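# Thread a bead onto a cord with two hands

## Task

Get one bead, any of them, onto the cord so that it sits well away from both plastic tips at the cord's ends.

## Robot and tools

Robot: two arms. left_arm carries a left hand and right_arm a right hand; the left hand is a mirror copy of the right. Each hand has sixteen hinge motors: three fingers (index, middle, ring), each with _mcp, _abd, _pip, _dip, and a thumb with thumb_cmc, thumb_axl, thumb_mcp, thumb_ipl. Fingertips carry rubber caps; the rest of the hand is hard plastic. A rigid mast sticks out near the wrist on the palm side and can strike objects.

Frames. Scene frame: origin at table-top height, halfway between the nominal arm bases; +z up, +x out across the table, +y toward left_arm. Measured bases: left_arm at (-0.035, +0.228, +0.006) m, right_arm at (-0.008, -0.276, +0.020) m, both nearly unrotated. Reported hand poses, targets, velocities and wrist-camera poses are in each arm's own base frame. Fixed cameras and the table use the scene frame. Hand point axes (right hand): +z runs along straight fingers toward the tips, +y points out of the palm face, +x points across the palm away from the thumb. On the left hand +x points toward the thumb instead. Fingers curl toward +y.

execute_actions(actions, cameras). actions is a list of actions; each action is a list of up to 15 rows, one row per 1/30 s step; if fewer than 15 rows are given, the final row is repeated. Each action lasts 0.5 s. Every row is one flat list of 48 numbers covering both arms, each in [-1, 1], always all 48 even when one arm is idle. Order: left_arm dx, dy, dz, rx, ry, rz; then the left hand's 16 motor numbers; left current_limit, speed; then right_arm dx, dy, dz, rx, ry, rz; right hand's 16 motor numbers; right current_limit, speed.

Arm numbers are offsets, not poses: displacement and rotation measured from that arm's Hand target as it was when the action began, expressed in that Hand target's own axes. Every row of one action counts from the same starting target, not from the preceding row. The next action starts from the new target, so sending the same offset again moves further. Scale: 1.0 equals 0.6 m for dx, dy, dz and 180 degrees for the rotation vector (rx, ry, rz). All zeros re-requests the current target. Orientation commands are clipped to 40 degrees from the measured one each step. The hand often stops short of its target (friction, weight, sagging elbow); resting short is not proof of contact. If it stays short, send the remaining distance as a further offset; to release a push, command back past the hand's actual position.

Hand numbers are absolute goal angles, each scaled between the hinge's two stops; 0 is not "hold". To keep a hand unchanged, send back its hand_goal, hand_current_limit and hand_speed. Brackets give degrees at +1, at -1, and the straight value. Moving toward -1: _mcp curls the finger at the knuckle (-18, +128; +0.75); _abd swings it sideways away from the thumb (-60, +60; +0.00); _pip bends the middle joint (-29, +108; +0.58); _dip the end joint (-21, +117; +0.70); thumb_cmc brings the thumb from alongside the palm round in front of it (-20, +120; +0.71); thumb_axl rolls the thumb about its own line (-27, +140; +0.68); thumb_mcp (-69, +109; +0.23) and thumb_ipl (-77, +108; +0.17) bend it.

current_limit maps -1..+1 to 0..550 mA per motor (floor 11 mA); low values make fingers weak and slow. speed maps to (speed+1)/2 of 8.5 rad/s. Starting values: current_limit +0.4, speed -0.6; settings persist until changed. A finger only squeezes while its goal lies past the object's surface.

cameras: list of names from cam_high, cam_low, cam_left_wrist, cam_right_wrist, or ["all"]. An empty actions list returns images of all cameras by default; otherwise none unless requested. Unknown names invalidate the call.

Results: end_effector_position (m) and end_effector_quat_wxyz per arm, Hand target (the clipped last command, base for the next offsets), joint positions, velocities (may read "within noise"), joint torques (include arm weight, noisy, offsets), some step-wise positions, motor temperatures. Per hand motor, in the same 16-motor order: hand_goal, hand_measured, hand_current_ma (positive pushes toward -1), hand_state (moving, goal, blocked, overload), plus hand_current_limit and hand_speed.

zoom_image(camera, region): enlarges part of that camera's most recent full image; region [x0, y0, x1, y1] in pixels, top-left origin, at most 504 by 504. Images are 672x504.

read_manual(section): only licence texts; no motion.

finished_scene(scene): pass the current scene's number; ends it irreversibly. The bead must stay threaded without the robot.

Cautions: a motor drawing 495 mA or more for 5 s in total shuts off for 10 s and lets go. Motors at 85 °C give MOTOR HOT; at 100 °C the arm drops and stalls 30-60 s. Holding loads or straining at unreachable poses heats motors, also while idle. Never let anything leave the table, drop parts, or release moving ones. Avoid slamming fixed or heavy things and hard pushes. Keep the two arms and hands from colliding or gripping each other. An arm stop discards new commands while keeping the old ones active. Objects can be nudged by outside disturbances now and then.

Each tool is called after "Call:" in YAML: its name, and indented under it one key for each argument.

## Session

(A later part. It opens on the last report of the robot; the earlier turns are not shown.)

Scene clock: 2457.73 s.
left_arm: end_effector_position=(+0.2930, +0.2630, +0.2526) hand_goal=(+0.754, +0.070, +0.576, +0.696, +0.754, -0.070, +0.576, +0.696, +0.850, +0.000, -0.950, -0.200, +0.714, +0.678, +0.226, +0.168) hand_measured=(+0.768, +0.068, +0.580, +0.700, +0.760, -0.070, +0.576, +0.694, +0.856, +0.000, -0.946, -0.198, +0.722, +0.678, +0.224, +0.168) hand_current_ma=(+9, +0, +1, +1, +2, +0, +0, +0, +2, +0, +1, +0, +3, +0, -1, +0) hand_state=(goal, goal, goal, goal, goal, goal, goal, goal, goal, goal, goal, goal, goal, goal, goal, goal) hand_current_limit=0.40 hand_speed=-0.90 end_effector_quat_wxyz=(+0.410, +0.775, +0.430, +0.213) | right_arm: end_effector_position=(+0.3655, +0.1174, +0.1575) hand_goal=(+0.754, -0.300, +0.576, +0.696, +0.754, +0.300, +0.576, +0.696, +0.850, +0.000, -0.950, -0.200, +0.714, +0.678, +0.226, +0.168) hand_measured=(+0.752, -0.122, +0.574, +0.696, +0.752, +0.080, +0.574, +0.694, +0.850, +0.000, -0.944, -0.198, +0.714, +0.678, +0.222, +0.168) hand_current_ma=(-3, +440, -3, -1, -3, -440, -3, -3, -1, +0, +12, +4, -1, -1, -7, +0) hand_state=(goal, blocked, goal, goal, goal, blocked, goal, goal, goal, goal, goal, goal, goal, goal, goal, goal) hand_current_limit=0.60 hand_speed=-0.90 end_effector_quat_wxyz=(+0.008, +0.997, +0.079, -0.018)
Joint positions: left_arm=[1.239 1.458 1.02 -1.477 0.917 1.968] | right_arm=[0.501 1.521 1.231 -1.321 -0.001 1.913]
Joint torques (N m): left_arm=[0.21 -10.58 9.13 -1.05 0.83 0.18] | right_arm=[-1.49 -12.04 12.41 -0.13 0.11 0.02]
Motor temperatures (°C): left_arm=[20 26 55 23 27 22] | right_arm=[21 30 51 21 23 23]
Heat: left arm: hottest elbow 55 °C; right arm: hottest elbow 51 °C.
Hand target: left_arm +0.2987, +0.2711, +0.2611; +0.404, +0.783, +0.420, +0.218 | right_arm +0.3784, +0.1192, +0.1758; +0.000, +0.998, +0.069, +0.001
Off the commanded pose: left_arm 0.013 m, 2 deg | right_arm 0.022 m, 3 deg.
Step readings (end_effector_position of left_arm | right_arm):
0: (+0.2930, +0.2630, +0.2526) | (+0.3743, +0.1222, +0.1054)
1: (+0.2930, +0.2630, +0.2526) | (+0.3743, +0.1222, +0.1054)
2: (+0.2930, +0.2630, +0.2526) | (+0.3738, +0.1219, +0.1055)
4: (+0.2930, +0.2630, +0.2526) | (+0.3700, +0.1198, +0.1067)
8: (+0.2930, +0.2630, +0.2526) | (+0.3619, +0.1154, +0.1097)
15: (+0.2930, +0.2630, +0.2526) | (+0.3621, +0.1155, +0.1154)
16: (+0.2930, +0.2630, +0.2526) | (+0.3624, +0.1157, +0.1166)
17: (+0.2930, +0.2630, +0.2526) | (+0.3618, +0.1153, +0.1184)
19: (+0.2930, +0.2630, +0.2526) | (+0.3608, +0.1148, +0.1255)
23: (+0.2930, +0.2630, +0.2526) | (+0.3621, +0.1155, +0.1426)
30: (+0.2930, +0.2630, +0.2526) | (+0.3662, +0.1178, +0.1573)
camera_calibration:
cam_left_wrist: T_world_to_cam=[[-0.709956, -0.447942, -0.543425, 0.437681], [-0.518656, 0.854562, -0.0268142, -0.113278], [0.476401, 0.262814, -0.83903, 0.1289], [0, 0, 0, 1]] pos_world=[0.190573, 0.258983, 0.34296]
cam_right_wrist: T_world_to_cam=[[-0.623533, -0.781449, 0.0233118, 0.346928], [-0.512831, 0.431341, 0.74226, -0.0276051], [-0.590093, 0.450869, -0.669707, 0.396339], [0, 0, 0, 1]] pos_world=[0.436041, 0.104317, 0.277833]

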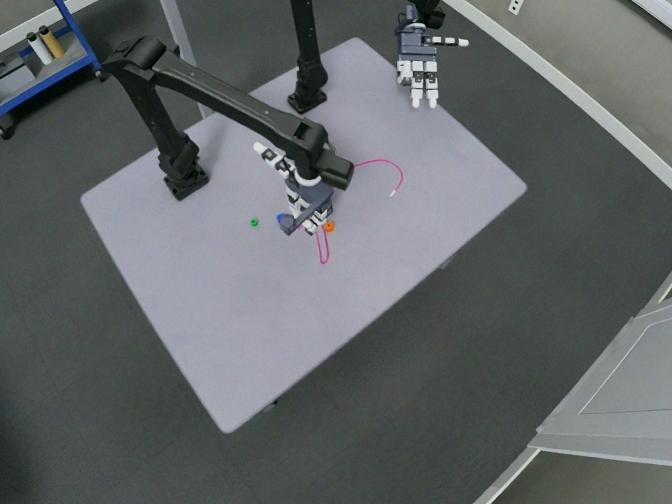

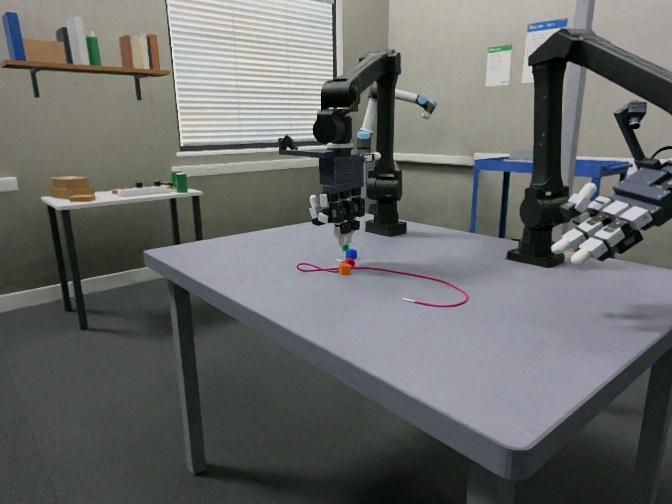

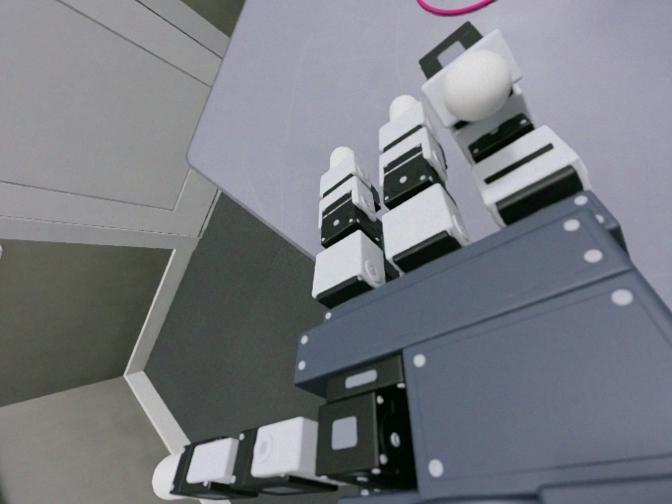

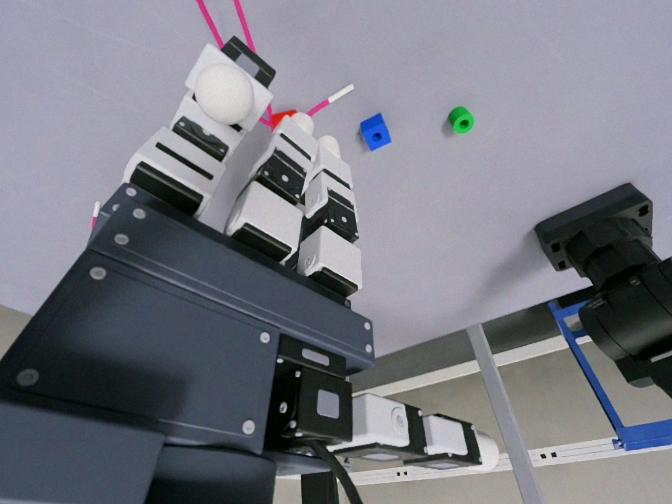

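Call:
zoom_image:
  camera: "cam_right_wrist"
  region: [200, 50, 420, 200]

Call:
zoom_image:
  camera: "cam_low"
  region: [280, 210, 480, 320]

Scaled by 2.291 from the camera's 672x504 image, which has a finer 960x720 frame.

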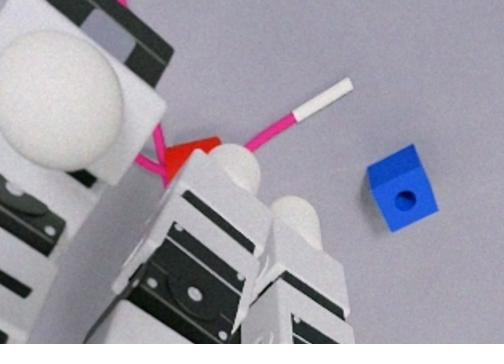

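Scaled by 2.520 from the camera's 672x504 image, which has a finer 960x720 frame.

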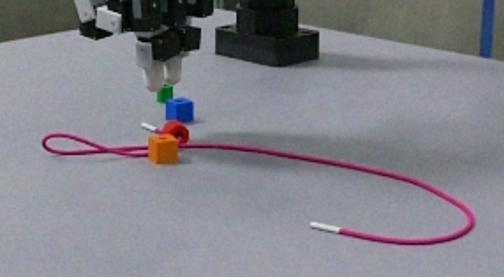

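Call:
execute_actions:
  actions:
    - [[0,0,0,0,0,0,0.754,0.07,0.576,0.696,0.754,-0.07,0.576,0.696,0.85,0,-0.95,-0.2,0.714,0.678,0.226,0.168,0.4,-0.9,0,-0.1,0,0,0,0,0.754,-0.1,0.576,0.696,0.754,0.1,0.576,0.696,0.85,0,-0.95,-0.2,0.714,0.678,0.226,0.168,0.3,-0.9]]
  cameras: ["cam_right_wrist", "cam_low", "cam_high"]

Call:
zoom_image:
  camera: "cam_right_wrist"
  region: [200, 30, 420, 200]

Scene clock: 2508.80 s.
left_arm: end_effector_position=(+0.2930, +0.2630, +0.2526) hand_goal=(+0.754, +0.070, +0.576, +0.696, +0.754, -0.070, +0.576, +0.696, +0.850, +0.000, -0.950, -0.200, +0.714, +0.678, +0.226, +0.168) hand_measured=(+0.768, +0.068, +0.580, +0.700, +0.760, -0.070, +0.576, +0.694, +0.856, +0.000, -0.946, -0.198, +0.722, +0.678, +0.224, +0.168) hand_current_ma=(+9, +0, +1, +1, +2, +0, +0, +0, +2, +0, +1, +0, +3, +0, -1, +0) hand_state=(goal, goal, goal, goal, goal, goal, goal, goal, goal, goal, goal, goal, goal, goal, goal, goal) hand_current_limit=0.40 hand_speed=-0.90 end_effector_quat_wxyz=(+0.410, +0.775, +0.430, +0.213) | right_arm: end_effector_position=(+0.3572, +0.1707, +0.1625) hand_goal=(+0.754, -0.100, +0.576, +0.696, +0.754, +0.100, +0.576, +0.696, +0.850, +0.000, -0.950, -0.200, +0.714, +0.678, +0.226, +0.168) hand_measured=(+0.752, -0.100, +0.574, +0.696, +0.752, +0.086, +0.574, +0.694, +0.850, +0.000, -0.944, -0.198, +0.714, +0.678, +0.222, +0.168) hand_current_ma=(-3, +0, -3, -1, -3, -25, -3, -3, -1, +0, +12, +4, -1, -1, -7, +0) hand_state=(goal, goal, goal, goal, goal, goal, goal, goal, goal, goal, goal, goal, goal, goal, goal, goal) hand_current_limit=0.30 hand_speed=-0.90 end_effector_quat_wxyz=(+0.006, +0.997, +0.077, -0.012)
Joint positions: left_arm=[1.239 1.458 1.02 -1.477 0.917 1.968] | right_arm=[0.614 1.563 1.295 -1.33 -0.003 2.03]
Joint torques (N m): left_arm=[0.21 -10.58 9.14 -1.05 0.84 0.19] | right_arm=[-0.79 -11.34 13.01 -0.01 0.17 0.09]
Motor temperatures (°C): left_arm=[20 26 55 23 26 22] | right_arm=[21 31 59 21 23 23]
Heat: left arm: hottest elbow 55 °C; right arm: hottest elbow 59 °C.
Hand target: left_arm +0.2987, +0.2711, +0.2611; +0.404, +0.783, +0.420, +0.218 | right_arm +0.3701, +0.1785, +0.1758; +0.000, +0.998, +0.069, +0.001
Off the commanded pose: left_arm 0.013 m, 2 deg | right_arm 0.020 m, 2 deg.
Step readings (end_effector_position of left_arm | right_arm):
0: (+0.2930, +0.2630, +0.2526) | (+0.3654, +0.1173, +0.1575)
1: (+0.2930, +0.2630, +0.2526) | (+0.3653, +0.1173, +0.1575)
2: (+0.2930, +0.2630, +0.2526) | (+0.3646, +0.1190, +0.1581)
4: (+0.2930, +0.2630, +0.2526) | (+0.3639, +0.1254, +0.1601)
8: (+0.2930, +0.2630, +0.2526) | (+0.3632, +0.1528, +0.1647)
15: (+0.2930, +0.2630, +0.2526) | (+0.3585, +0.1710, +0.1637)
camera_calibration:
cam_right_wrist: T_world_to_cam=[[-0.627359, -0.778639, 0.0118907, 0.386066], [-0.519662, 0.429973, 0.738292, -0.0552838], [-0.579976, 0.456995, -0.674377, 0.366867], [0, 0, 0, 1]] pos_world=[0.426247, 0.15672, 0.283632]
Images, in order (width x height): cam_high 672x504, cam_low 672x504, cam_right_wrist 672x504.

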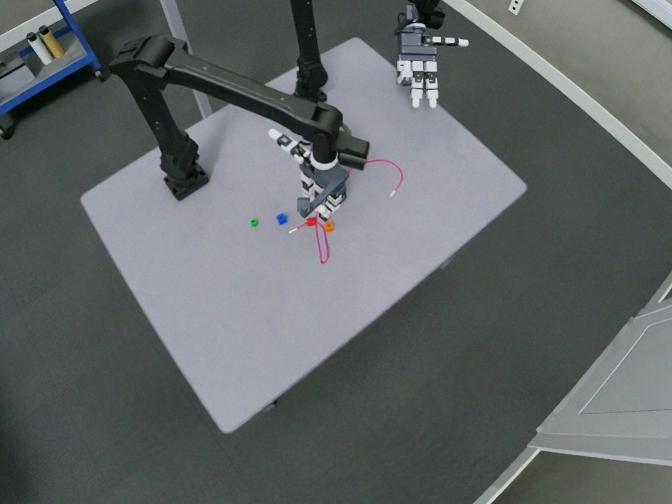

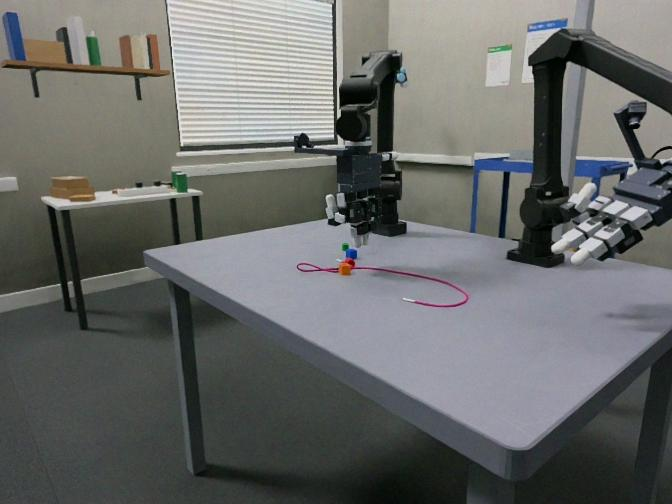

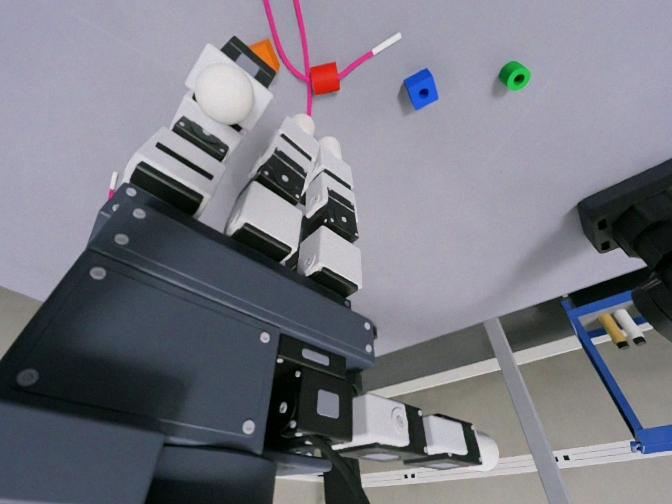

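Scaled by 2.291 from the camera's 672x504 image, which has a finer 960x720 frame.

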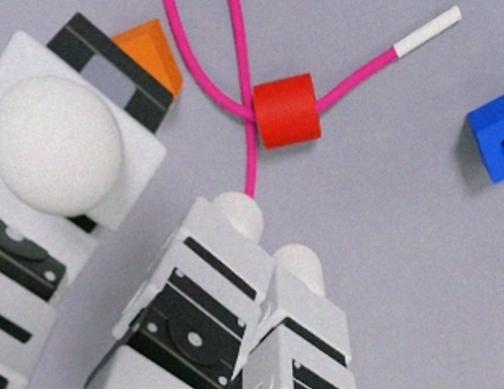

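Call:
execute_actions:
  actions:
    - [[0,0,0,0,0,0,0.754,0.07,0.576,0.696,0.754,-0.07,0.576,0.696,0.85,0,-0.95,-0.2,0.714,0.678,0.226,0.168,0.4,-0.9,-0.0157,0.1055,0,0,0,0,0.754,0.03,0.576,0.696,0.754,-0.03,0.576,0.696,0.85,0,-0.95,-0.2,0.714,0.678,0.226,0.168,0.4,-0.9]]
    - [[0,0,0,0,0,0,0.754,0.07,0.576,0.696,0.754,-0.07,0.576,0.696,0.85,0,-0.95,-0.2,0.714,0.678,0.226,0.168,0.4,-0.9,0,0,0.065,0,0,0,0.754,0.03,0.576,0.696,0.754,-0.03,0.576,0.696,0.85,0,-0.95,-0.2,0.714,0.678,0.226,0.168,0.4,-0.9]]
  cameras: ["cam_right_wrist"]

Call:
zoom_image:
  camera: "cam_right_wrist"
  region: [200, 30, 420, 200]

Scene clock: 2577.67 s.
left_arm: end_effector_position=(+0.2930, +0.2630, +0.2526) hand_goal=(+0.754, +0.070, +0.576, +0.696, +0.754, -0.070, +0.576, +0.696, +0.850, +0.000, -0.950, -0.200, +0.714, +0.678, +0.226, +0.168) hand_measured=(+0.768, +0.068, +0.580, +0.700, +0.760, -0.070, +0.576, +0.694, +0.856, +0.000, -0.946, -0.198, +0.722, +0.678, +0.224, +0.168) hand_current_ma=(+9, +0, +1, +1, +2, +0, +0, +0, +2, +0, +1, +0, +3, +0, -1, +0) hand_state=(goal, goal, goal, goal, goal, goal, goal, goal, goal, goal, goal, goal, goal, goal, goal, goal) hand_current_limit=0.40 hand_speed=-0.90 end_effector_quat_wxyz=(+0.410, +0.775, +0.430, +0.213) | right_arm: end_effector_position=(+0.3633, +0.1110, +0.1384) hand_goal=(+0.754, +0.030, +0.576, +0.696, +0.754, -0.030, +0.576, +0.696, +0.850, +0.000, -0.950, -0.200, +0.714, +0.678, +0.226, +0.168) hand_measured=(+0.752, +0.026, +0.574, +0.696, +0.752, -0.026, +0.574, +0.694, +0.850, +0.000, -0.944, -0.198, +0.714, +0.678, +0.222, +0.168) hand_current_ma=(-2, -4, -3, -1, -3, +4, -3, -3, +0, +0, +12, +4, -1, -1, -7, +0) hand_state=(goal, goal, goal, goal, goal, goal, goal, goal, goal, goal, goal, goal, goal, goal, goal, goal) hand_current_limit=0.40 hand_speed=-0.90 end_effector_quat_wxyz=(+0.003, +0.998, +0.063, -0.004)
Joint positions: left_arm=[1.239 1.458 1.02 -1.477 0.917 1.968] | right_arm=[0.488 1.511 1.171 -1.242 0.003 1.933]
Joint torques (N m): left_arm=[0.21 -10.58 9.14 -1.03 0.84 0.19] | right_arm=[-0.44 -10.58 9.02 1.17 -0.04 -0.14]
Motor temperatures (°C): left_arm=[20 26 56 23 26 22] | right_arm=[21 31 57 21 23 23]
Heat: left arm: hottest elbow 56 °C; right arm: hottest elbow 57 °C.
Hand target: left_arm +0.2987, +0.2711, +0.2611; +0.404, +0.783, +0.420, +0.218 | right_arm +0.3695, +0.1146, +0.1369; +0.000, +0.998, +0.069, +0.001
Off the commanded pose: left_arm 0.013 m, 2 deg | right_arm 0.007 m, 1 deg.
Step readings (end_effector_position of left_arm | right_arm):
0: (+0.2930, +0.2630, +0.2526) | (+0.3571, +0.1707, +0.1625)
1: (+0.2930, +0.2630, +0.2526) | (+0.3572, +0.1705, +0.1625)
2: (+0.2930, +0.2630, +0.2526) | (+0.3580, +0.1694, +0.1626)
4: (+0.2930, +0.2630, +0.2526) | (+0.3597, +0.1623, +0.1623)
8: (+0.2930, +0.2630, +0.2526) | (+0.3611, +0.1319, +0.1627)
15: (+0.2930, +0.2630, +0.2526) | (+0.3664, +0.1131, +0.1679)
16: (+0.2930, +0.2630, +0.2526) | (+0.3663, +0.1131, +0.1676)
17: (+0.2930, +0.2630, +0.2526) | (+0.3666, +0.1132, +0.1661)
19: (+0.2930, +0.2630, +0.2526) | (+0.3672, +0.1134, +0.1589)
23: (+0.2930, +0.2630, +0.2526) | (+0.3620, +0.1104, +0.1439)
30: (+0.2930, +0.2630, +0.2526) | (+0.3630, +0.1108, +0.1385)
camera_calibration:
cam_right_wrist: T_world_to_cam=[[-0.649347, -0.760489, -0.00212034, 0.351614], [-0.518616, 0.440779, 0.732633, -0.00938902], [-0.556225, 0.476833, -0.68062, 0.371435], [0, 0, 0, 1]] pos_world=[0.430051, 0.0944247, 0.26043]
Images, in order (width x height): cam_right_wrist 672x504.

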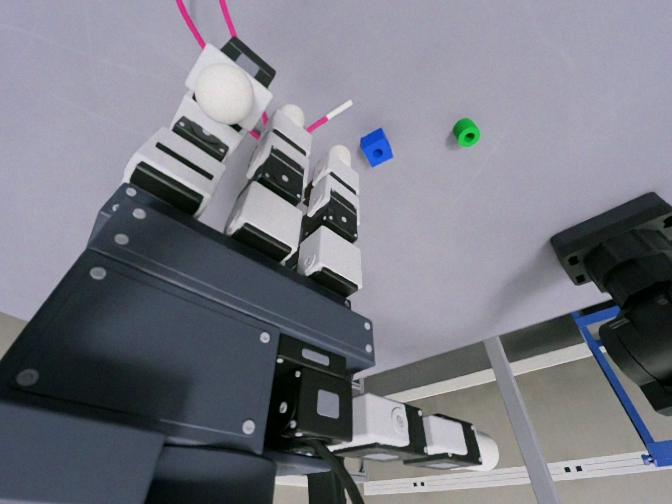

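Scaled by 2.291 from the camera's 672x504 image, which has a finer 960x720 frame.

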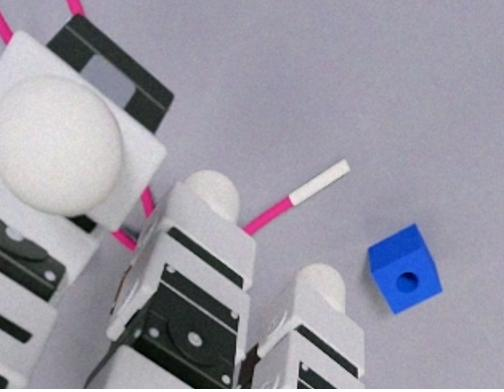

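Call:
execute_actions:
  actions:
    - [[0,0,0,0,0,0,0.754,0.07,0.576,0.696,0.754,-0.07,0.576,0.696,0.85,0,-0.95,-0.2,0.714,0.678,0.226,0.168,0.4,-0.9,-0.005,0,0.05,0,0,0,0.754,0.0,0.576,0.696,0.754,0,0.576,0.696,0.85,0,-0.95,-0.2,0.714,0.678,0.226,0.168,0.4,-0.9]]
    - [[0,0,0,0,0,0,0.754,0.07,0.576,0.696,0.754,-0.07,0.576,0.696,0.85,0,-0.95,-0.2,0.714,0.678,0.226,0.168,0.4,-0.9,0,0,0,0,0,0,0.754,-0.075,0.576,0.696,0.754,0.075,0.576,0.696,0.85,0,-0.95,-0.2,0.714,0.678,0.226,0.168,0.4,-0.9]]
  cameras: ["cam_right_wrist"]

Call:
zoom_image:
  camera: "cam_right_wrist"
  region: [200, 50, 420, 220]

Scene clock: 2593.77 s.
left_arm: end_effector_position=(+0.2930, +0.2630, +0.2526) hand_goal=(+0.754, +0.070, +0.576, +0.696, +0.754, -0.070, +0.576, +0.696, +0.850, +0.000, -0.950, -0.200, +0.714, +0.678, +0.226, +0.168) hand_measured=(+0.768, +0.068, +0.580, +0.700, +0.760, -0.070, +0.576, +0.694, +0.856, +0.000, -0.946, -0.198, +0.722, +0.678, +0.224, +0.168) hand_current_ma=(+9, +0, +1, +1, +2, +0, +0, +0, +2, +0, +1, +0, +3, +0, -1, +0) hand_state=(goal, goal, goal, goal, goal, goal, goal, goal, goal, goal, goal, goal, goal, goal, goal, goal) hand_current_limit=0.40 hand_speed=-0.90 end_effector_quat_wxyz=(+0.410, +0.775, +0.430, +0.213) | right_arm: end_effector_position=(+0.3608, +0.1096, +0.1074) hand_goal=(+0.754, -0.074, +0.576, +0.696, +0.754, +0.076, +0.576, +0.696, +0.850, +0.000, -0.950, -0.200, +0.714, +0.678, +0.226, +0.168) hand_measured=(+0.752, -0.070, +0.574, +0.696, +0.752, +0.072, +0.574, +0.694, +0.850, +0.000, -0.944, -0.198, +0.714, +0.678, +0.222, +0.168) hand_current_ma=(-2, +5, -3, -1, -3, -6, -3, -3, +0, +0, +12, +4, -1, -1, -7, +0) hand_state=(goal, goal, goal, goal, goal, goal, goal, goal, goal, goal, goal, goal, goal, goal, goal, goal) hand_current_limit=0.40 hand_speed=-0.90 end_effector_quat_wxyz=(+0.004, +0.998, +0.063, -0.006)
Joint positions: left_arm=[1.239 1.458 1.02 -1.477 0.917 1.968] | right_arm=[0.488 1.537 1.112 -1.16 0.003 1.933]
Joint torques (N m): left_arm=[0.21 -10.58 9.14 -1.05 0.84 0.18] | right_arm=[-0.21 -10.81 8.72 1.22 -0.05 -0.12]
Motor temperatures (°C): left_arm=[20 26 56 23 26 22] | right_arm=[21 30 56 21 23 23]
Heat: left arm: hottest elbow 56 °C; right arm: hottest elbow 56 °C.
Hand target: left_arm +0.2987, +0.2711, +0.2611; +0.404, +0.783, +0.420, +0.218 | right_arm +0.3665, +0.1142, +0.1067; +0.000, +0.998, +0.069, +0.001
Off the commanded pose: left_arm 0.013 m, 2 deg | right_arm 0.007 m, 1 deg.
Step readings (end_effector_position of left_arm | right_arm):
0: (+0.2930, +0.2630, +0.2526) | (+0.3634, +0.1110, +0.1384)
1: (+0.2930, +0.2630, +0.2526) | (+0.3635, +0.1110, +0.1382)
2: (+0.2930, +0.2630, +0.2526) | (+0.3640, +0.1113, +0.1368)
4: (+0.2930, +0.2630, +0.2526) | (+0.3652, +0.1119, +0.1309)
8: (+0.2930, +0.2630, +0.2526) | (+0.3614, +0.1099, +0.1167)
15: (+0.2930, +0.2630, +0.2526) | (+0.3604, +0.1094, +0.1075)
16: (+0.2930, +0.2630, +0.2526) | (+0.3606, +0.1095, +0.1075)
17: (+0.2930, +0.2630, +0.2526) | (+0.3607, +0.1096, +0.1074)
19: (+0.2930, +0.2630, +0.2526) | (+0.3608, +0.1096, +0.1074)
23: (+0.2930, +0.2630, +0.2526) | (+0.3608, +0.1096, +0.1074)
30: (+0.2930, +0.2630, +0.2526) | (+0.3608, +0.1096, +0.1074)
camera_calibration:
cam_right_wrist: T_world_to_cam=[[-0.649064, -0.760733, 0.000632471, 0.34854], [-0.516828, 0.441572, 0.733419, 0.0118159], [-0.558215, 0.475709, -0.679777, 0.350434], [0, 0, 0, 1]] pos_world=[0.42795, 0.0932239, 0.229331]
Images, in order (width x height): cam_right_wrist 672x504.

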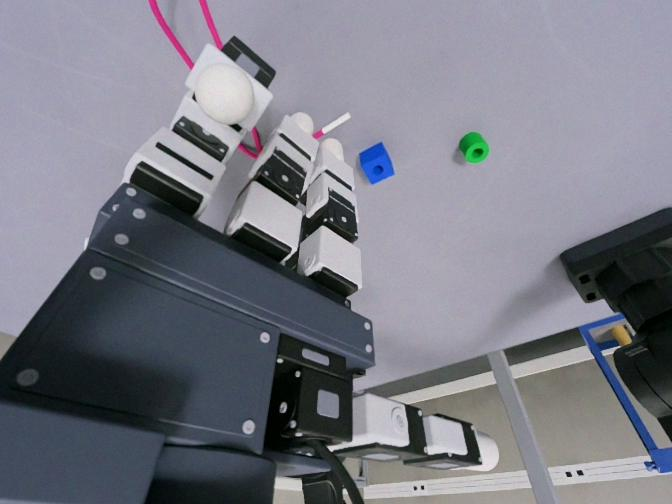

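Scaled by 2.291 from the camera's 672x504 image, which has a finer 960x720 frame.

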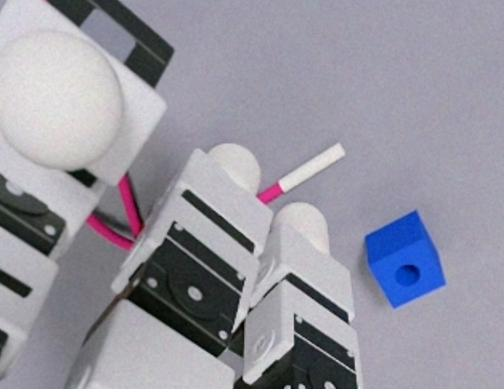

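Call:
execute_actions:
  actions:
    - [[0,0,0,0,0,0,0.754,0.07,0.576,0.696,0.754,-0.07,0.576,0.696,0.85,0,-0.95,-0.2,0.714,0.678,0.226,0.168,0.4,-0.9,0.0068,-0.031,0,0,0,0,0.754,-0.075,0.576,0.696,0.754,0.075,0.576,0.696,0.85,0,-0.95,-0.2,0.714,0.678,0.226,0.168,0.4,-0.9]]
    - [[0,0,0,0,0,0,0.754,0.07,0.576,0.696,0.754,-0.07,0.576,0.696,0.85,0,-0.95,-0.2,0.714,0.678,0.226,0.168,0.4,-0.9,0.0068,-0.031,0,0,0,0,0.754,-0.075,0.576,0.696,0.754,0.075,0.576,0.696,0.85,0,-0.95,-0.2,0.714,0.678,0.226,0.168,0.4,-0.9]]
  cameras: ["cam_right_wrist"]

Call:
zoom_image:
  camera: "cam_right_wrist"
  region: [200, 50, 420, 220]

Scene clock: 2606.63 s.
left_arm: end_effector_position=(+0.2930, +0.2630, +0.2526) hand_goal=(+0.754, +0.070, +0.576, +0.696, +0.754, -0.070, +0.576, +0.696, +0.850, +0.000, -0.950, -0.200, +0.714, +0.678, +0.226, +0.168) hand_measured=(+0.768, +0.068, +0.580, +0.700, +0.760, -0.070, +0.576, +0.694, +0.856, +0.000, -0.946, -0.198, +0.722, +0.678, +0.224, +0.168) hand_current_ma=(+9, +0, +1, +1, +2, +0, +0, +0, +2, +0, +1, +0, +3, +0, -1, +0) hand_state=(goal, goal, goal, goal, goal, goal, goal, goal, goal, goal, goal, goal, goal, goal, goal, goal) hand_current_limit=0.40 hand_speed=-0.90 end_effector_quat_wxyz=(+0.410, +0.775, +0.430, +0.213) | right_arm: end_effector_position=(+0.3585, +0.1327, +0.1057) hand_goal=(+0.754, -0.074, +0.576, +0.696, +0.754, +0.076, +0.576, +0.696, +0.850, +0.000, -0.950, -0.200, +0.714, +0.678, +0.226, +0.168) hand_measured=(+0.720, -0.058, +0.556, +0.686, +0.714, +0.082, +0.554, +0.684, +0.850, +0.000, -0.944, -0.198, +0.714, +0.678, +0.222, +0.168) hand_current_ma=(-94, +28, -45, -18, -119, +10, -52, -26, +0, +0, +12, +4, -1, -1, -7, +0) hand_state=(blocked, goal, goal, goal, blocked, goal, blocked, goal, goal, goal, goal, goal, goal, goal, goal, goal) hand_current_limit=0.40 hand_speed=-0.90 end_effector_quat_wxyz=(+0.009, +0.998, +0.067, -0.006)
Joint positions: left_arm=[1.239 1.458 1.02 -1.477 0.917 1.968] | right_arm=[0.542 1.563 1.136 -1.162 0.011 1.979]
Joint torques (N m): left_arm=[0.26 -10.58 9.14 -1.03 0.84 0.19] | right_arm=[1.2 -9.35 11.78 0.83 -0.39 0.1]
Motor temperatures (°C): left_arm=[20 26 56 23 26 22] | right_arm=[21 29 55 21 23 23]
Heat: left arm: hottest elbow 56 °C; right arm: hottest elbow 55 °C.
Hand target: left_arm +0.2987, +0.2711, +0.2611; +0.404, +0.783, +0.420, +0.218 | right_arm +0.3695, +0.1521, +0.1068; +0.000, +0.998, +0.069, +0.001
Off the commanded pose: left_arm 0.013 m, 2 deg | right_arm 0.022 m, 1 deg.
Step readings (end_effector_position of left_arm | right_arm):
0: (+0.2930, +0.2630, +0.2526) | (+0.3608, +0.1096, +0.1074)
1: (+0.2930, +0.2630, +0.2526) | (+0.3608, +0.1096, +0.1074)
2: (+0.2930, +0.2630, +0.2526) | (+0.3608, +0.1098, +0.1074)
4: (+0.2930, +0.2630, +0.2526) | (+0.3602, +0.1110, +0.1067)
8: (+0.2930, +0.2630, +0.2526) | (+0.3584, +0.1166, +0.1059)
15: (+0.2930, +0.2630, +0.2526) | (+0.3574, +0.1184, +0.1059)
16: (+0.2930, +0.2630, +0.2526) | (+0.3573, +0.1185, +0.1057)
17: (+0.2930, +0.2630, +0.2526) | (+0.3575, +0.1190, +0.1059)
19: (+0.2930, +0.2630, +0.2526) | (+0.3582, +0.1220, +0.1057)
23: (+0.2930, +0.2630, +0.2526) | (+0.3586, +0.1296, +0.1056)
30: (+0.2930, +0.2630, +0.2526) | (+0.3587, +0.1327, +0.1057)
camera_calibration:
cam_right_wrist: T_world_to_cam=[[-0.642595, -0.766171, 0.00738655, 0.362261], [-0.521215, 0.444174, 0.728728, 0.00340804], [-0.561611, 0.464427, -0.684764, 0.340251], [0, 0, 0, 1]] pos_world=[0.425652, 0.118018, 0.227832]
Images, in order (width x height): cam_right_wrist 672x504.

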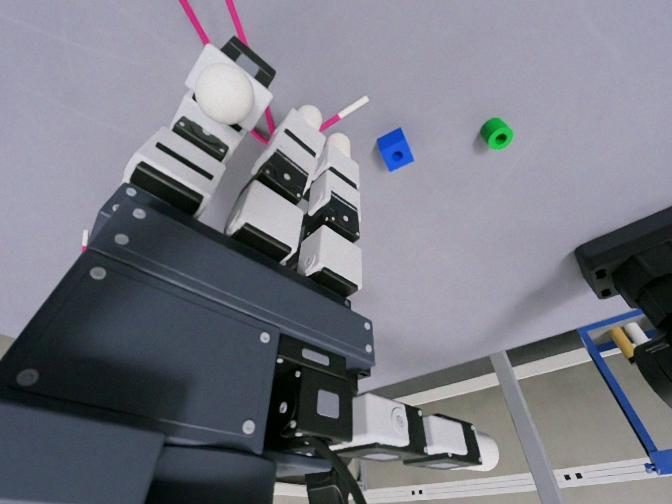

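Scaled by 2.291 from the camera's 672x504 image, which has a finer 960x720 frame.

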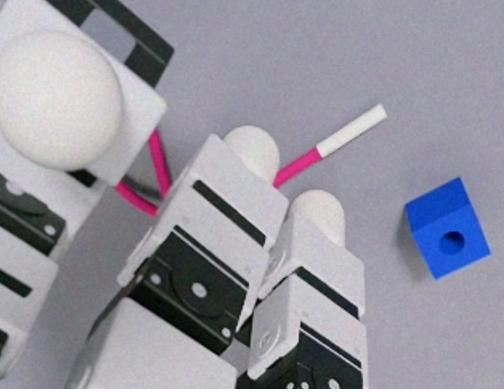

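Call:
execute_actions:
  actions:
    - [[0,0,0,0,0,0,0.754,0.07,0.576,0.696,0.754,-0.07,0.576,0.696,0.85,0,-0.95,-0.2,0.714,0.678,0.226,0.168,0.4,-0.9,0.0068,-0.028,-0.005,0,0,0,0.754,-0.075,0.576,0.696,0.754,0.075,0.576,0.696,0.85,0,-0.95,-0.2,0.714,0.678,0.226,0.168,0.4,-0.9]]
    - [[0,0,0,0,0,0,0.754,0.07,0.576,0.696,0.754,-0.07,0.576,0.696,0.85,0,-0.95,-0.2,0.714,0.678,0.226,0.168,0.4,-0.9,0.0068,-0.025,0,0,0,0,0.754,-0.075,0.576,0.696,0.754,0.075,0.576,0.696,0.85,0,-0.95,-0.2,0.714,0.678,0.226,0.168,0.4,-0.9]]
  cameras: ["cam_right_wrist"]

Call:
zoom_image:
  camera: "cam_right_wrist"
  region: [200, 50, 420, 220]

Scene clock: 2623.90 s.
left_arm: end_effector_position=(+0.2930, +0.2630, +0.2526) hand_goal=(+0.754, +0.070, +0.576, +0.696, +0.754, -0.070, +0.576, +0.696, +0.850, +0.000, -0.950, -0.200, +0.714, +0.678, +0.226, +0.168) hand_measured=(+0.768, +0.068, +0.580, +0.700, +0.760, -0.070, +0.576, +0.694, +0.856, +0.000, -0.946, -0.198, +0.722, +0.678, +0.224, +0.168) hand_current_ma=(+9, +0, +1, +1, +2, +0, +0, +0, +2, +0, +1, +0, +3, +0, -1, +0) hand_state=(goal, goal, goal, goal, goal, goal, goal, goal, goal, goal, goal, goal, goal, goal, goal, goal) hand_current_limit=0.40 hand_speed=-0.90 end_effector_quat_wxyz=(+0.410, +0.775, +0.430, +0.213) | right_arm: end_effector_position=(+0.3637, +0.1659, +0.1064) hand_goal=(+0.754, -0.074, +0.576, +0.696, +0.754, +0.076, +0.576, +0.696, +0.850, +0.000, -0.950, -0.200, +0.714, +0.678, +0.226, +0.168) hand_measured=(+0.720, -0.066, +0.556, +0.686, +0.714, +0.086, +0.554, +0.684, +0.850, +0.000, -0.944, -0.198, +0.714, +0.678, +0.222, +0.168) hand_current_ma=(-94, +14, -46, -18, -119, +16, -52, -26, +0, +0, +12, +4, -1, -1, -7, +0) hand_state=(blocked, goal, goal, goal, blocked, goal, blocked, goal, goal, goal, goal, goal, goal, goal, goal, goal) hand_current_limit=0.40 hand_speed=-0.90 end_effector_quat_wxyz=(+0.009, +0.998, +0.068, -0.006)
Joint positions: left_arm=[1.239 1.458 1.02 -1.477 0.917 1.968] | right_arm=[0.599 1.617 1.203 -1.176 0.01 2.034]
Joint torques (N m): left_arm=[0.21 -10.58 9.14 -1.05 0.84 0.19] | right_arm=[1.08 -10.64 12.04 0.54 -0.36 0.09]
Motor temperatures (°C): left_arm=[20 26 56 23 26 22] | right_arm=[21 29 57 21 23 23]
Heat: left arm: hottest elbow 56 °C; right arm: hottest elbow 57 °C.
Hand target: left_arm +0.2987, +0.2711, +0.2611; +0.404, +0.783, +0.420, +0.218 | right_arm +0.3733, +0.1848, +0.1099; +0.000, +0.998, +0.069, +0.001
Off the commanded pose: left_arm 0.013 m, 2 deg | right_arm 0.021 m, 1 deg.
Step readings (end_effector_position of left_arm | right_arm):
0: (+0.2930, +0.2630, +0.2526) | (+0.3585, +0.1327, +0.1057)
1: (+0.2930, +0.2630, +0.2526) | (+0.3586, +0.1327, +0.1057)
2: (+0.2930, +0.2630, +0.2526) | (+0.3587, +0.1333, +0.1059)
4: (+0.2930, +0.2630, +0.2526) | (+0.3595, +0.1366, +0.1059)
8: (+0.2930, +0.2630, +0.2526) | (+0.3614, +0.1467, +0.1060)
15: (+0.2930, +0.2630, +0.2526) | (+0.3615, +0.1514, +0.1061)
16: (+0.2930, +0.2630, +0.2526) | (+0.3614, +0.1515, +0.1062)
17: (+0.2930, +0.2630, +0.2526) | (+0.3615, +0.1519, +0.1063)
19: (+0.2930, +0.2630, +0.2526) | (+0.3621, +0.1545, +0.1063)
23: (+0.2930, +0.2630, +0.2526) | (+0.3637, +0.1621, +0.1063)
30: (+0.2930, +0.2630, +0.2526) | (+0.3638, +0.1659, +0.1064)
camera_calibration:
cam_right_wrist: T_world_to_cam=[[-0.641663, -0.766948, 0.00765832, 0.3907], [-0.521756, 0.4438, 0.728569, -0.00890895], [-0.562173, 0.4635, -0.68493, 0.32855], [0, 0, 0, 1]] pos_world=[0.430752, 0.151318, 0.228532]
Images, in order (width x height): cam_right_wrist 672x504.

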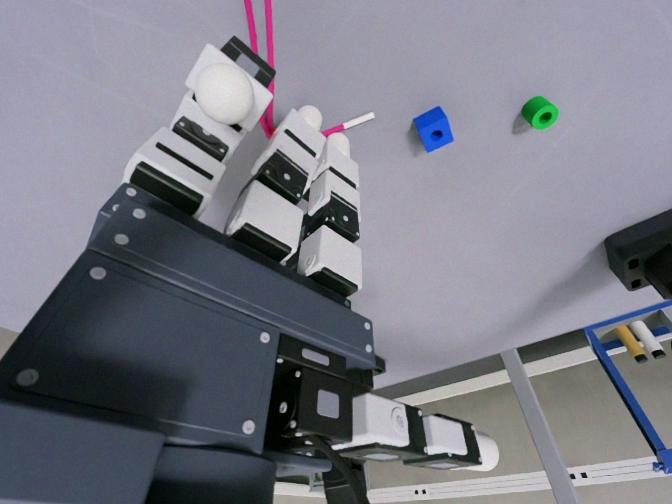

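Scaled by 2.291 from the camera's 672x504 image, which has a finer 960x720 frame.

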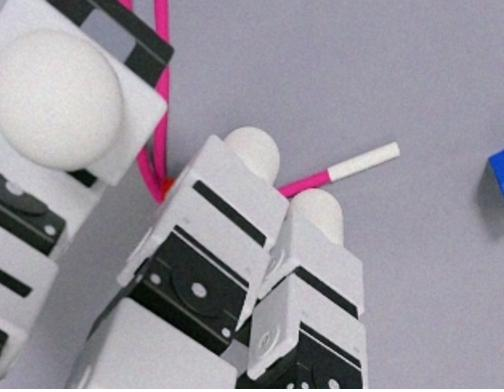

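Call:
execute_actions:
  actions:
    - [[0,0,0,0,0,0,0.754,0.07,0.576,0.696,0.754,-0.07,0.576,0.696,0.85,0,-0.95,-0.2,0.714,0.678,0.226,0.168,0.4,-0.9,-0.003,0.021,0.009,0,0,0,0.754,-0.075,0.576,0.696,0.754,0.075,0.576,0.696,0.85,0,-0.95,-0.2,0.714,0.678,0.226,0.168,0.4,-0.9]]
    - [[0,0,0,0,0,0,0.754,0.07,0.576,0.696,0.754,-0.07,0.576,0.696,0.85,0,-0.95,-0.2,0.714,0.678,0.226,0.168,0.4,-0.9,0,0,0,0,0,0,0.754,-0.35,0.576,0.696,0.754,0.35,0.576,0.696,0.85,0,-0.95,-0.2,0.714,0.678,0.226,0.168,0.6,-0.9]]
    - [[0,0,0,0,0,0,0.754,0.07,0.576,0.696,0.754,-0.07,0.576,0.696,0.85,0,-0.95,-0.2,0.714,0.678,0.226,0.168,0.4,-0.9,0,0,0,0,0,0,0.754,-0.35,0.576,0.696,0.754,0.35,0.576,0.696,0.85,0,-0.95,-0.2,0.714,0.678,0.226,0.168,0.7,-0.9]]
  cameras: ["cam_right_wrist"]

Call:
zoom_image:
  camera: "cam_right_wrist"
  region: [200, 50, 420, 220]

Scene clock: 2647.87 s.
left_arm: end_effector_position=(+0.2930, +0.2630, +0.2526) hand_goal=(+0.754, +0.070, +0.576, +0.696, +0.754, -0.070, +0.576, +0.696, +0.850, +0.000, -0.950, -0.200, +0.714, +0.678, +0.226, +0.168) hand_measured=(+0.768, +0.068, +0.580, +0.700, +0.760, -0.070, +0.576, +0.694, +0.856, +0.000, -0.946, -0.198, +0.722, +0.678, +0.224, +0.168) hand_current_ma=(+9, +0, +1, +1, +2, +0, +0, +0, +2, +0, +1, +0, +3, +0, -1, +0) hand_state=(goal, goal, goal, goal, goal, goal, goal, goal, goal, goal, goal, goal, goal, goal, goal, goal) hand_current_limit=0.40 hand_speed=-0.90 end_effector_quat_wxyz=(+0.410, +0.775, +0.430, +0.213) | right_arm: end_effector_position=(+0.3635, +0.1660, +0.1063) hand_goal=(+0.754, -0.350, +0.576, +0.696, +0.754, +0.350, +0.576, +0.696, +0.850, +0.000, -0.950, -0.200, +0.714, +0.678, +0.226, +0.168) hand_measured=(+0.726, -0.096, +0.558, +0.686, +0.716, +0.104, +0.554, +0.684, +0.850, +0.000, -0.944, -0.198, +0.714, +0.678, +0.222, +0.168) hand_current_ma=(-76, +468, -40, -18, -113, -467, -52, -26, +0, +0, +12, +4, -1, -1, -7, +0) hand_state=(blocked, blocked, goal, goal, blocked, blocked, blocked, goal, goal, goal, goal, goal, goal, goal, goal, goal) hand_current_limit=0.70 hand_speed=-0.90 end_effector_quat_wxyz=(+0.009, +0.998, +0.068, -0.006)
Joint positions: left_arm=[1.239 1.458 1.02 -1.477 0.917 1.968] | right_arm=[0.599 1.617 1.203 -1.176 0.009 2.035]
Joint torques (N m): left_arm=[0.21 -10.58 9.13 -1.05 0.84 0.19] | right_arm=[-0.85 -11.52 9.63 1.39 -0.3 -0.11]
Motor temperatures (°C): left_arm=[20 26 56 23 26 22] | right_arm=[21 28 60 21 23 23]
Heat: left arm: hottest elbow 56 °C; right arm: hottest elbow 60 °C.
Hand target: left_arm +0.2987, +0.2711, +0.2611; +0.404, +0.783, +0.420, +0.218 | right_arm +0.3733, +0.1721, +0.1045; +0.000, +0.998, +0.069, +0.001
Off the commanded pose: left_arm 0.013 m, 2 deg | right_arm 0.012 m, 1 deg.
Step readings (end_effector_position of left_arm | right_arm):
0: (+0.2930, +0.2630, +0.2526) | (+0.3636, +0.1659, +0.1064)
1: (+0.2930, +0.2630, +0.2526) | (+0.3636, +0.1659, +0.1064)
2: (+0.2930, +0.2630, +0.2526) | (+0.3636, +0.1659, +0.1064)
4: (+0.2930, +0.2630, +0.2526) | (+0.3636, +0.1659, +0.1064)
8: (+0.2930, +0.2630, +0.2526) | (+0.3636, +0.1659, +0.1064)
15: (+0.2930, +0.2630, +0.2526) | (+0.3636, +0.1659, +0.1064)
16: (+0.2930, +0.2630, +0.2526) | (+0.3636, +0.1659, +0.1064)
17: (+0.2930, +0.2630, +0.2526) | (+0.3636, +0.1659, +0.1064)
19: (+0.2930, +0.2630, +0.2526) | (+0.3636, +0.1659, +0.1064)
23: (+0.2930, +0.2630, +0.2526) | (+0.3635, +0.1660, +0.1063)
30: (+0.2930, +0.2630, +0.2526) | (+0.3635, +0.1660, +0.1063)
31: (+0.2930, +0.2630, +0.2526) | (+0.3635, +0.1660, +0.1063)
32: (+0.2930, +0.2630, +0.2526) | (+0.3635, +0.1660, +0.1063)
34: (+0.2930, +0.2630, +0.2526) | (+0.3635, +0.1660, +0.1063)
38: (+0.2930, +0.2630, +0.2526) | (+0.3635, +0.1660, +0.1063)
45: (+0.2930, +0.2630, +0.2526) | (+0.3635, +0.1660, +0.1063)
camera_calibration:
cam_right_wrist: T_world_to_cam=[[-0.641976, -0.76669, 0.00727756, 0.390961], [-0.521145, 0.443295, 0.729313, -0.00916454], [-0.562383, 0.464409, -0.684142, 0.328139], [0, 0, 0, 1]] pos_world=[0.430751, 0.151418, 0.228332]
Images, in order (width x height): cam_right_wrist 672x504.

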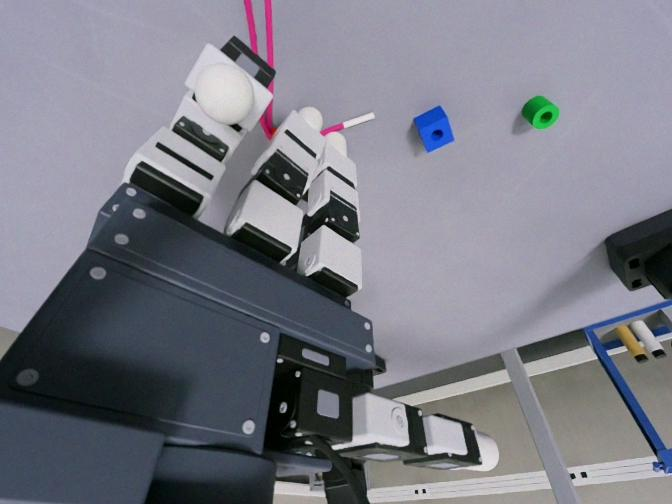

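Scaled by 2.291 from the camera's 672x504 image, which has a finer 960x720 frame.

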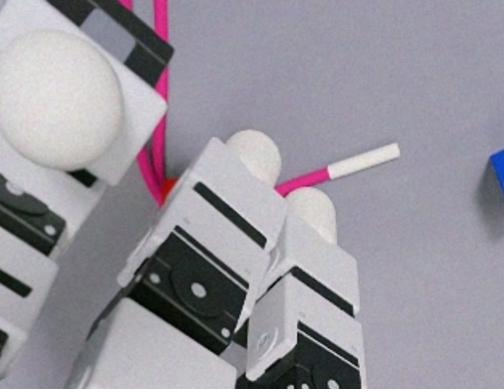

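Call:
execute_actions:
  actions:
    - [[0,0,0,0,0,0,0.754,0.07,0.576,0.696,0.754,-0.07,0.576,0.696,0.85,0,-0.95,-0.2,0.714,0.678,0.226,0.168,0.4,-0.9,0.015,0,-0.04,0,0,0,0.754,-0.35,0.576,0.696,0.754,0.35,0.576,0.696,0.85,0,-0.95,-0.2,0.714,0.678,0.226,0.168,0.7,-0.9]]
    - [[0,0,0,0,0,0,0.754,0.07,0.576,0.696,0.754,-0.07,0.576,0.696,0.85,0,-0.95,-0.2,0.714,0.678,0.226,0.168,0.4,-0.9,0,0,-0.04,0,0,0,0.754,-0.35,0.576,0.696,0.754,0.35,0.576,0.696,0.85,0,-0.95,-0.2,0.714,0.678,0.226,0.168,0.7,-0.9]]
  cameras: ["cam_right_wrist", "cam_low", "cam_high"]

Call:
zoom_image:
  camera: "cam_right_wrist"
  region: [200, 50, 420, 220]

Call:
zoom_image:
  camera: "cam_low"
  region: [280, 210, 480, 320]

Scene clock: 2690.83 s.
left_arm: end_effector_position=(+0.2930, +0.2630, +0.2526) hand_goal=(+0.754, +0.070, +0.576, +0.696, +0.754, -0.070, +0.576, +0.696, +0.850, +0.000, -0.950, -0.200, +0.714, +0.678, +0.226, +0.168) hand_measured=(+0.768, +0.068, +0.580, +0.700, +0.760, -0.070, +0.576, +0.694, +0.856, +0.000, -0.946, -0.198, +0.722, +0.678, +0.224, +0.168) hand_current_ma=(+9, +0, +1, +1, +2, +0, +0, +0, +2, +0, +1, +0, +3, +0, -1, +0) hand_state=(goal, goal, goal, goal, goal, goal, goal, goal, goal, goal, goal, goal, goal, goal, goal, goal) hand_current_limit=0.40 hand_speed=-0.90 end_effector_quat_wxyz=(+0.410, +0.775, +0.430, +0.213) | right_arm: end_effector_position=(+0.3663, +0.1684, +0.1328) hand_goal=(+0.754, -0.350, +0.576, +0.696, +0.754, +0.350, +0.576, +0.696, +0.850, +0.000, -0.950, -0.200, +0.714, +0.678, +0.226, +0.168) hand_measured=(+0.754, -0.098, +0.574, +0.694, +0.744, +0.104, +0.570, +0.692, +0.850, +0.000, -0.944, -0.198, +0.714, +0.678, +0.222, +0.168) hand_current_ma=(-1, +468, -2, -2, -23, -467, -10, -6, +0, +0, +12, +4, -1, -1, -7, +0) hand_state=(goal, blocked, goal, goal, goal, blocked, goal, goal, goal, goal, goal, goal, goal, goal, goal, goal) hand_current_limit=0.70 hand_speed=-0.90 end_effector_quat_wxyz=(+0.013, +0.997, +0.069, -0.019)
Joint positions: left_arm=[1.239 1.458 1.02 -1.477 0.917 1.968] | right_arm=[0.598 1.617 1.274 -1.274 0.003 2.03]
Joint torques (N m): left_arm=[0.21 -10.58 9.13 -1.05 0.83 0.18] | right_arm=[-1.55 -13.74 12.45 -0.02 -0.05 -0.13]
Motor temperatures (°C): left_arm=[20 26 56 23 26 22] | right_arm=[21 28 56 21 23 23]
Heat: left arm: hottest elbow 56 °C; right arm: hottest elbow 56 °C.
Hand target: left_arm +0.2987, +0.2711, +0.2611; +0.404, +0.783, +0.420, +0.218 | right_arm +0.3820, +0.1733, +0.1524; +0.000, +0.998, +0.069, +0.001
Off the commanded pose: left_arm 0.013 m, 2 deg | right_arm 0.026 m, 3 deg.
Step readings (end_effector_position of left_arm | right_arm):
0: (+0.2930, +0.2630, +0.2526) | (+0.3635, +0.1660, +0.1063)
1: (+0.2930, +0.2630, +0.2526) | (+0.3635, +0.1660, +0.1063)
2: (+0.2930, +0.2630, +0.2526) | (+0.3635, +0.1660, +0.1063)
4: (+0.2930, +0.2630, +0.2526) | (+0.3630, +0.1660, +0.1074)
8: (+0.2930, +0.2630, +0.2526) | (+0.3632, +0.1665, +0.1123)
15: (+0.2930, +0.2630, +0.2526) | (+0.3662, +0.1684, +0.1167)
16: (+0.2930, +0.2630, +0.2526) | (+0.3662, +0.1683, +0.1169)
17: (+0.2930, +0.2630, +0.2526) | (+0.3654, +0.1677, +0.1179)
19: (+0.2930, +0.2630, +0.2526) | (+0.3639, +0.1668, +0.1214)
23: (+0.2930, +0.2630, +0.2526) | (+0.3655, +0.1679, +0.1291)
30: (+0.2930, +0.2630, +0.2526) | (+0.3667, +0.1686, +0.1326)
camera_calibration:
cam_right_wrist: T_world_to_cam=[[-0.638687, -0.76879, 0.0322521, 0.39011], [-0.503806, 0.449492, 0.737656, -0.0366317], [-0.5816, 0.454883, -0.674406, 0.354083], [0, 0, 0, 1]] pos_world=[0.436637, 0.155312, 0.253236]
Images, in order (width x height): cam_high 672x504, cam_low 672x504, cam_right_wrist 672x504.

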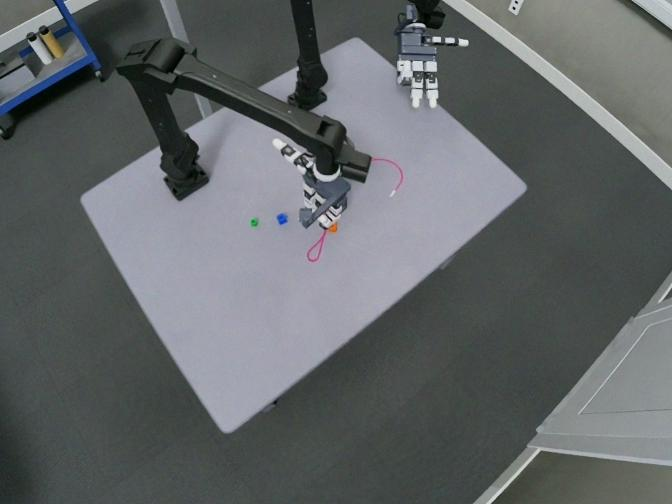

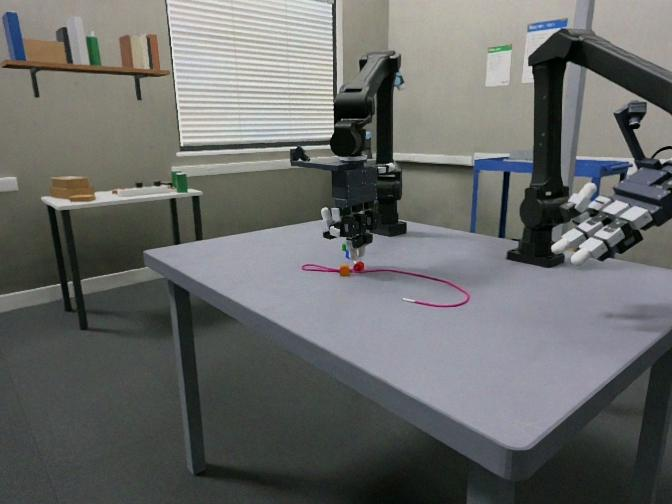

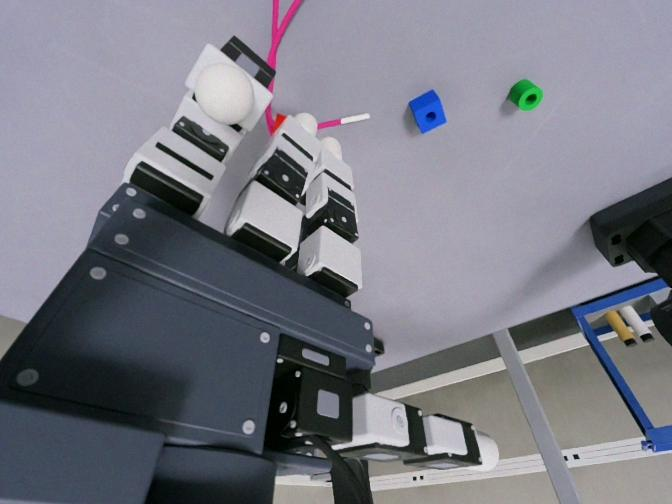

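Scaled by 2.291 from the camera's 672x504 image, which has a finer 960x720 frame.

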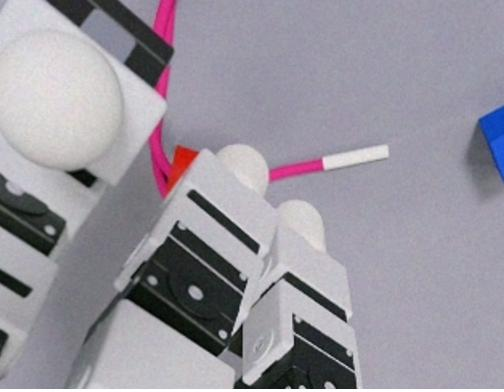

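Scaled by 2.520 from the camera's 672x504 image, which has a finer 960x720 frame.

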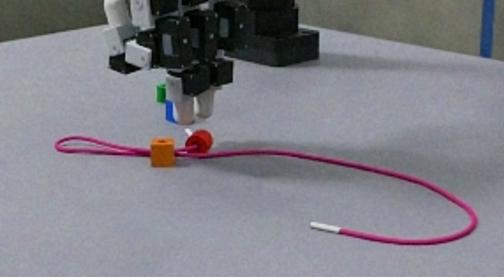

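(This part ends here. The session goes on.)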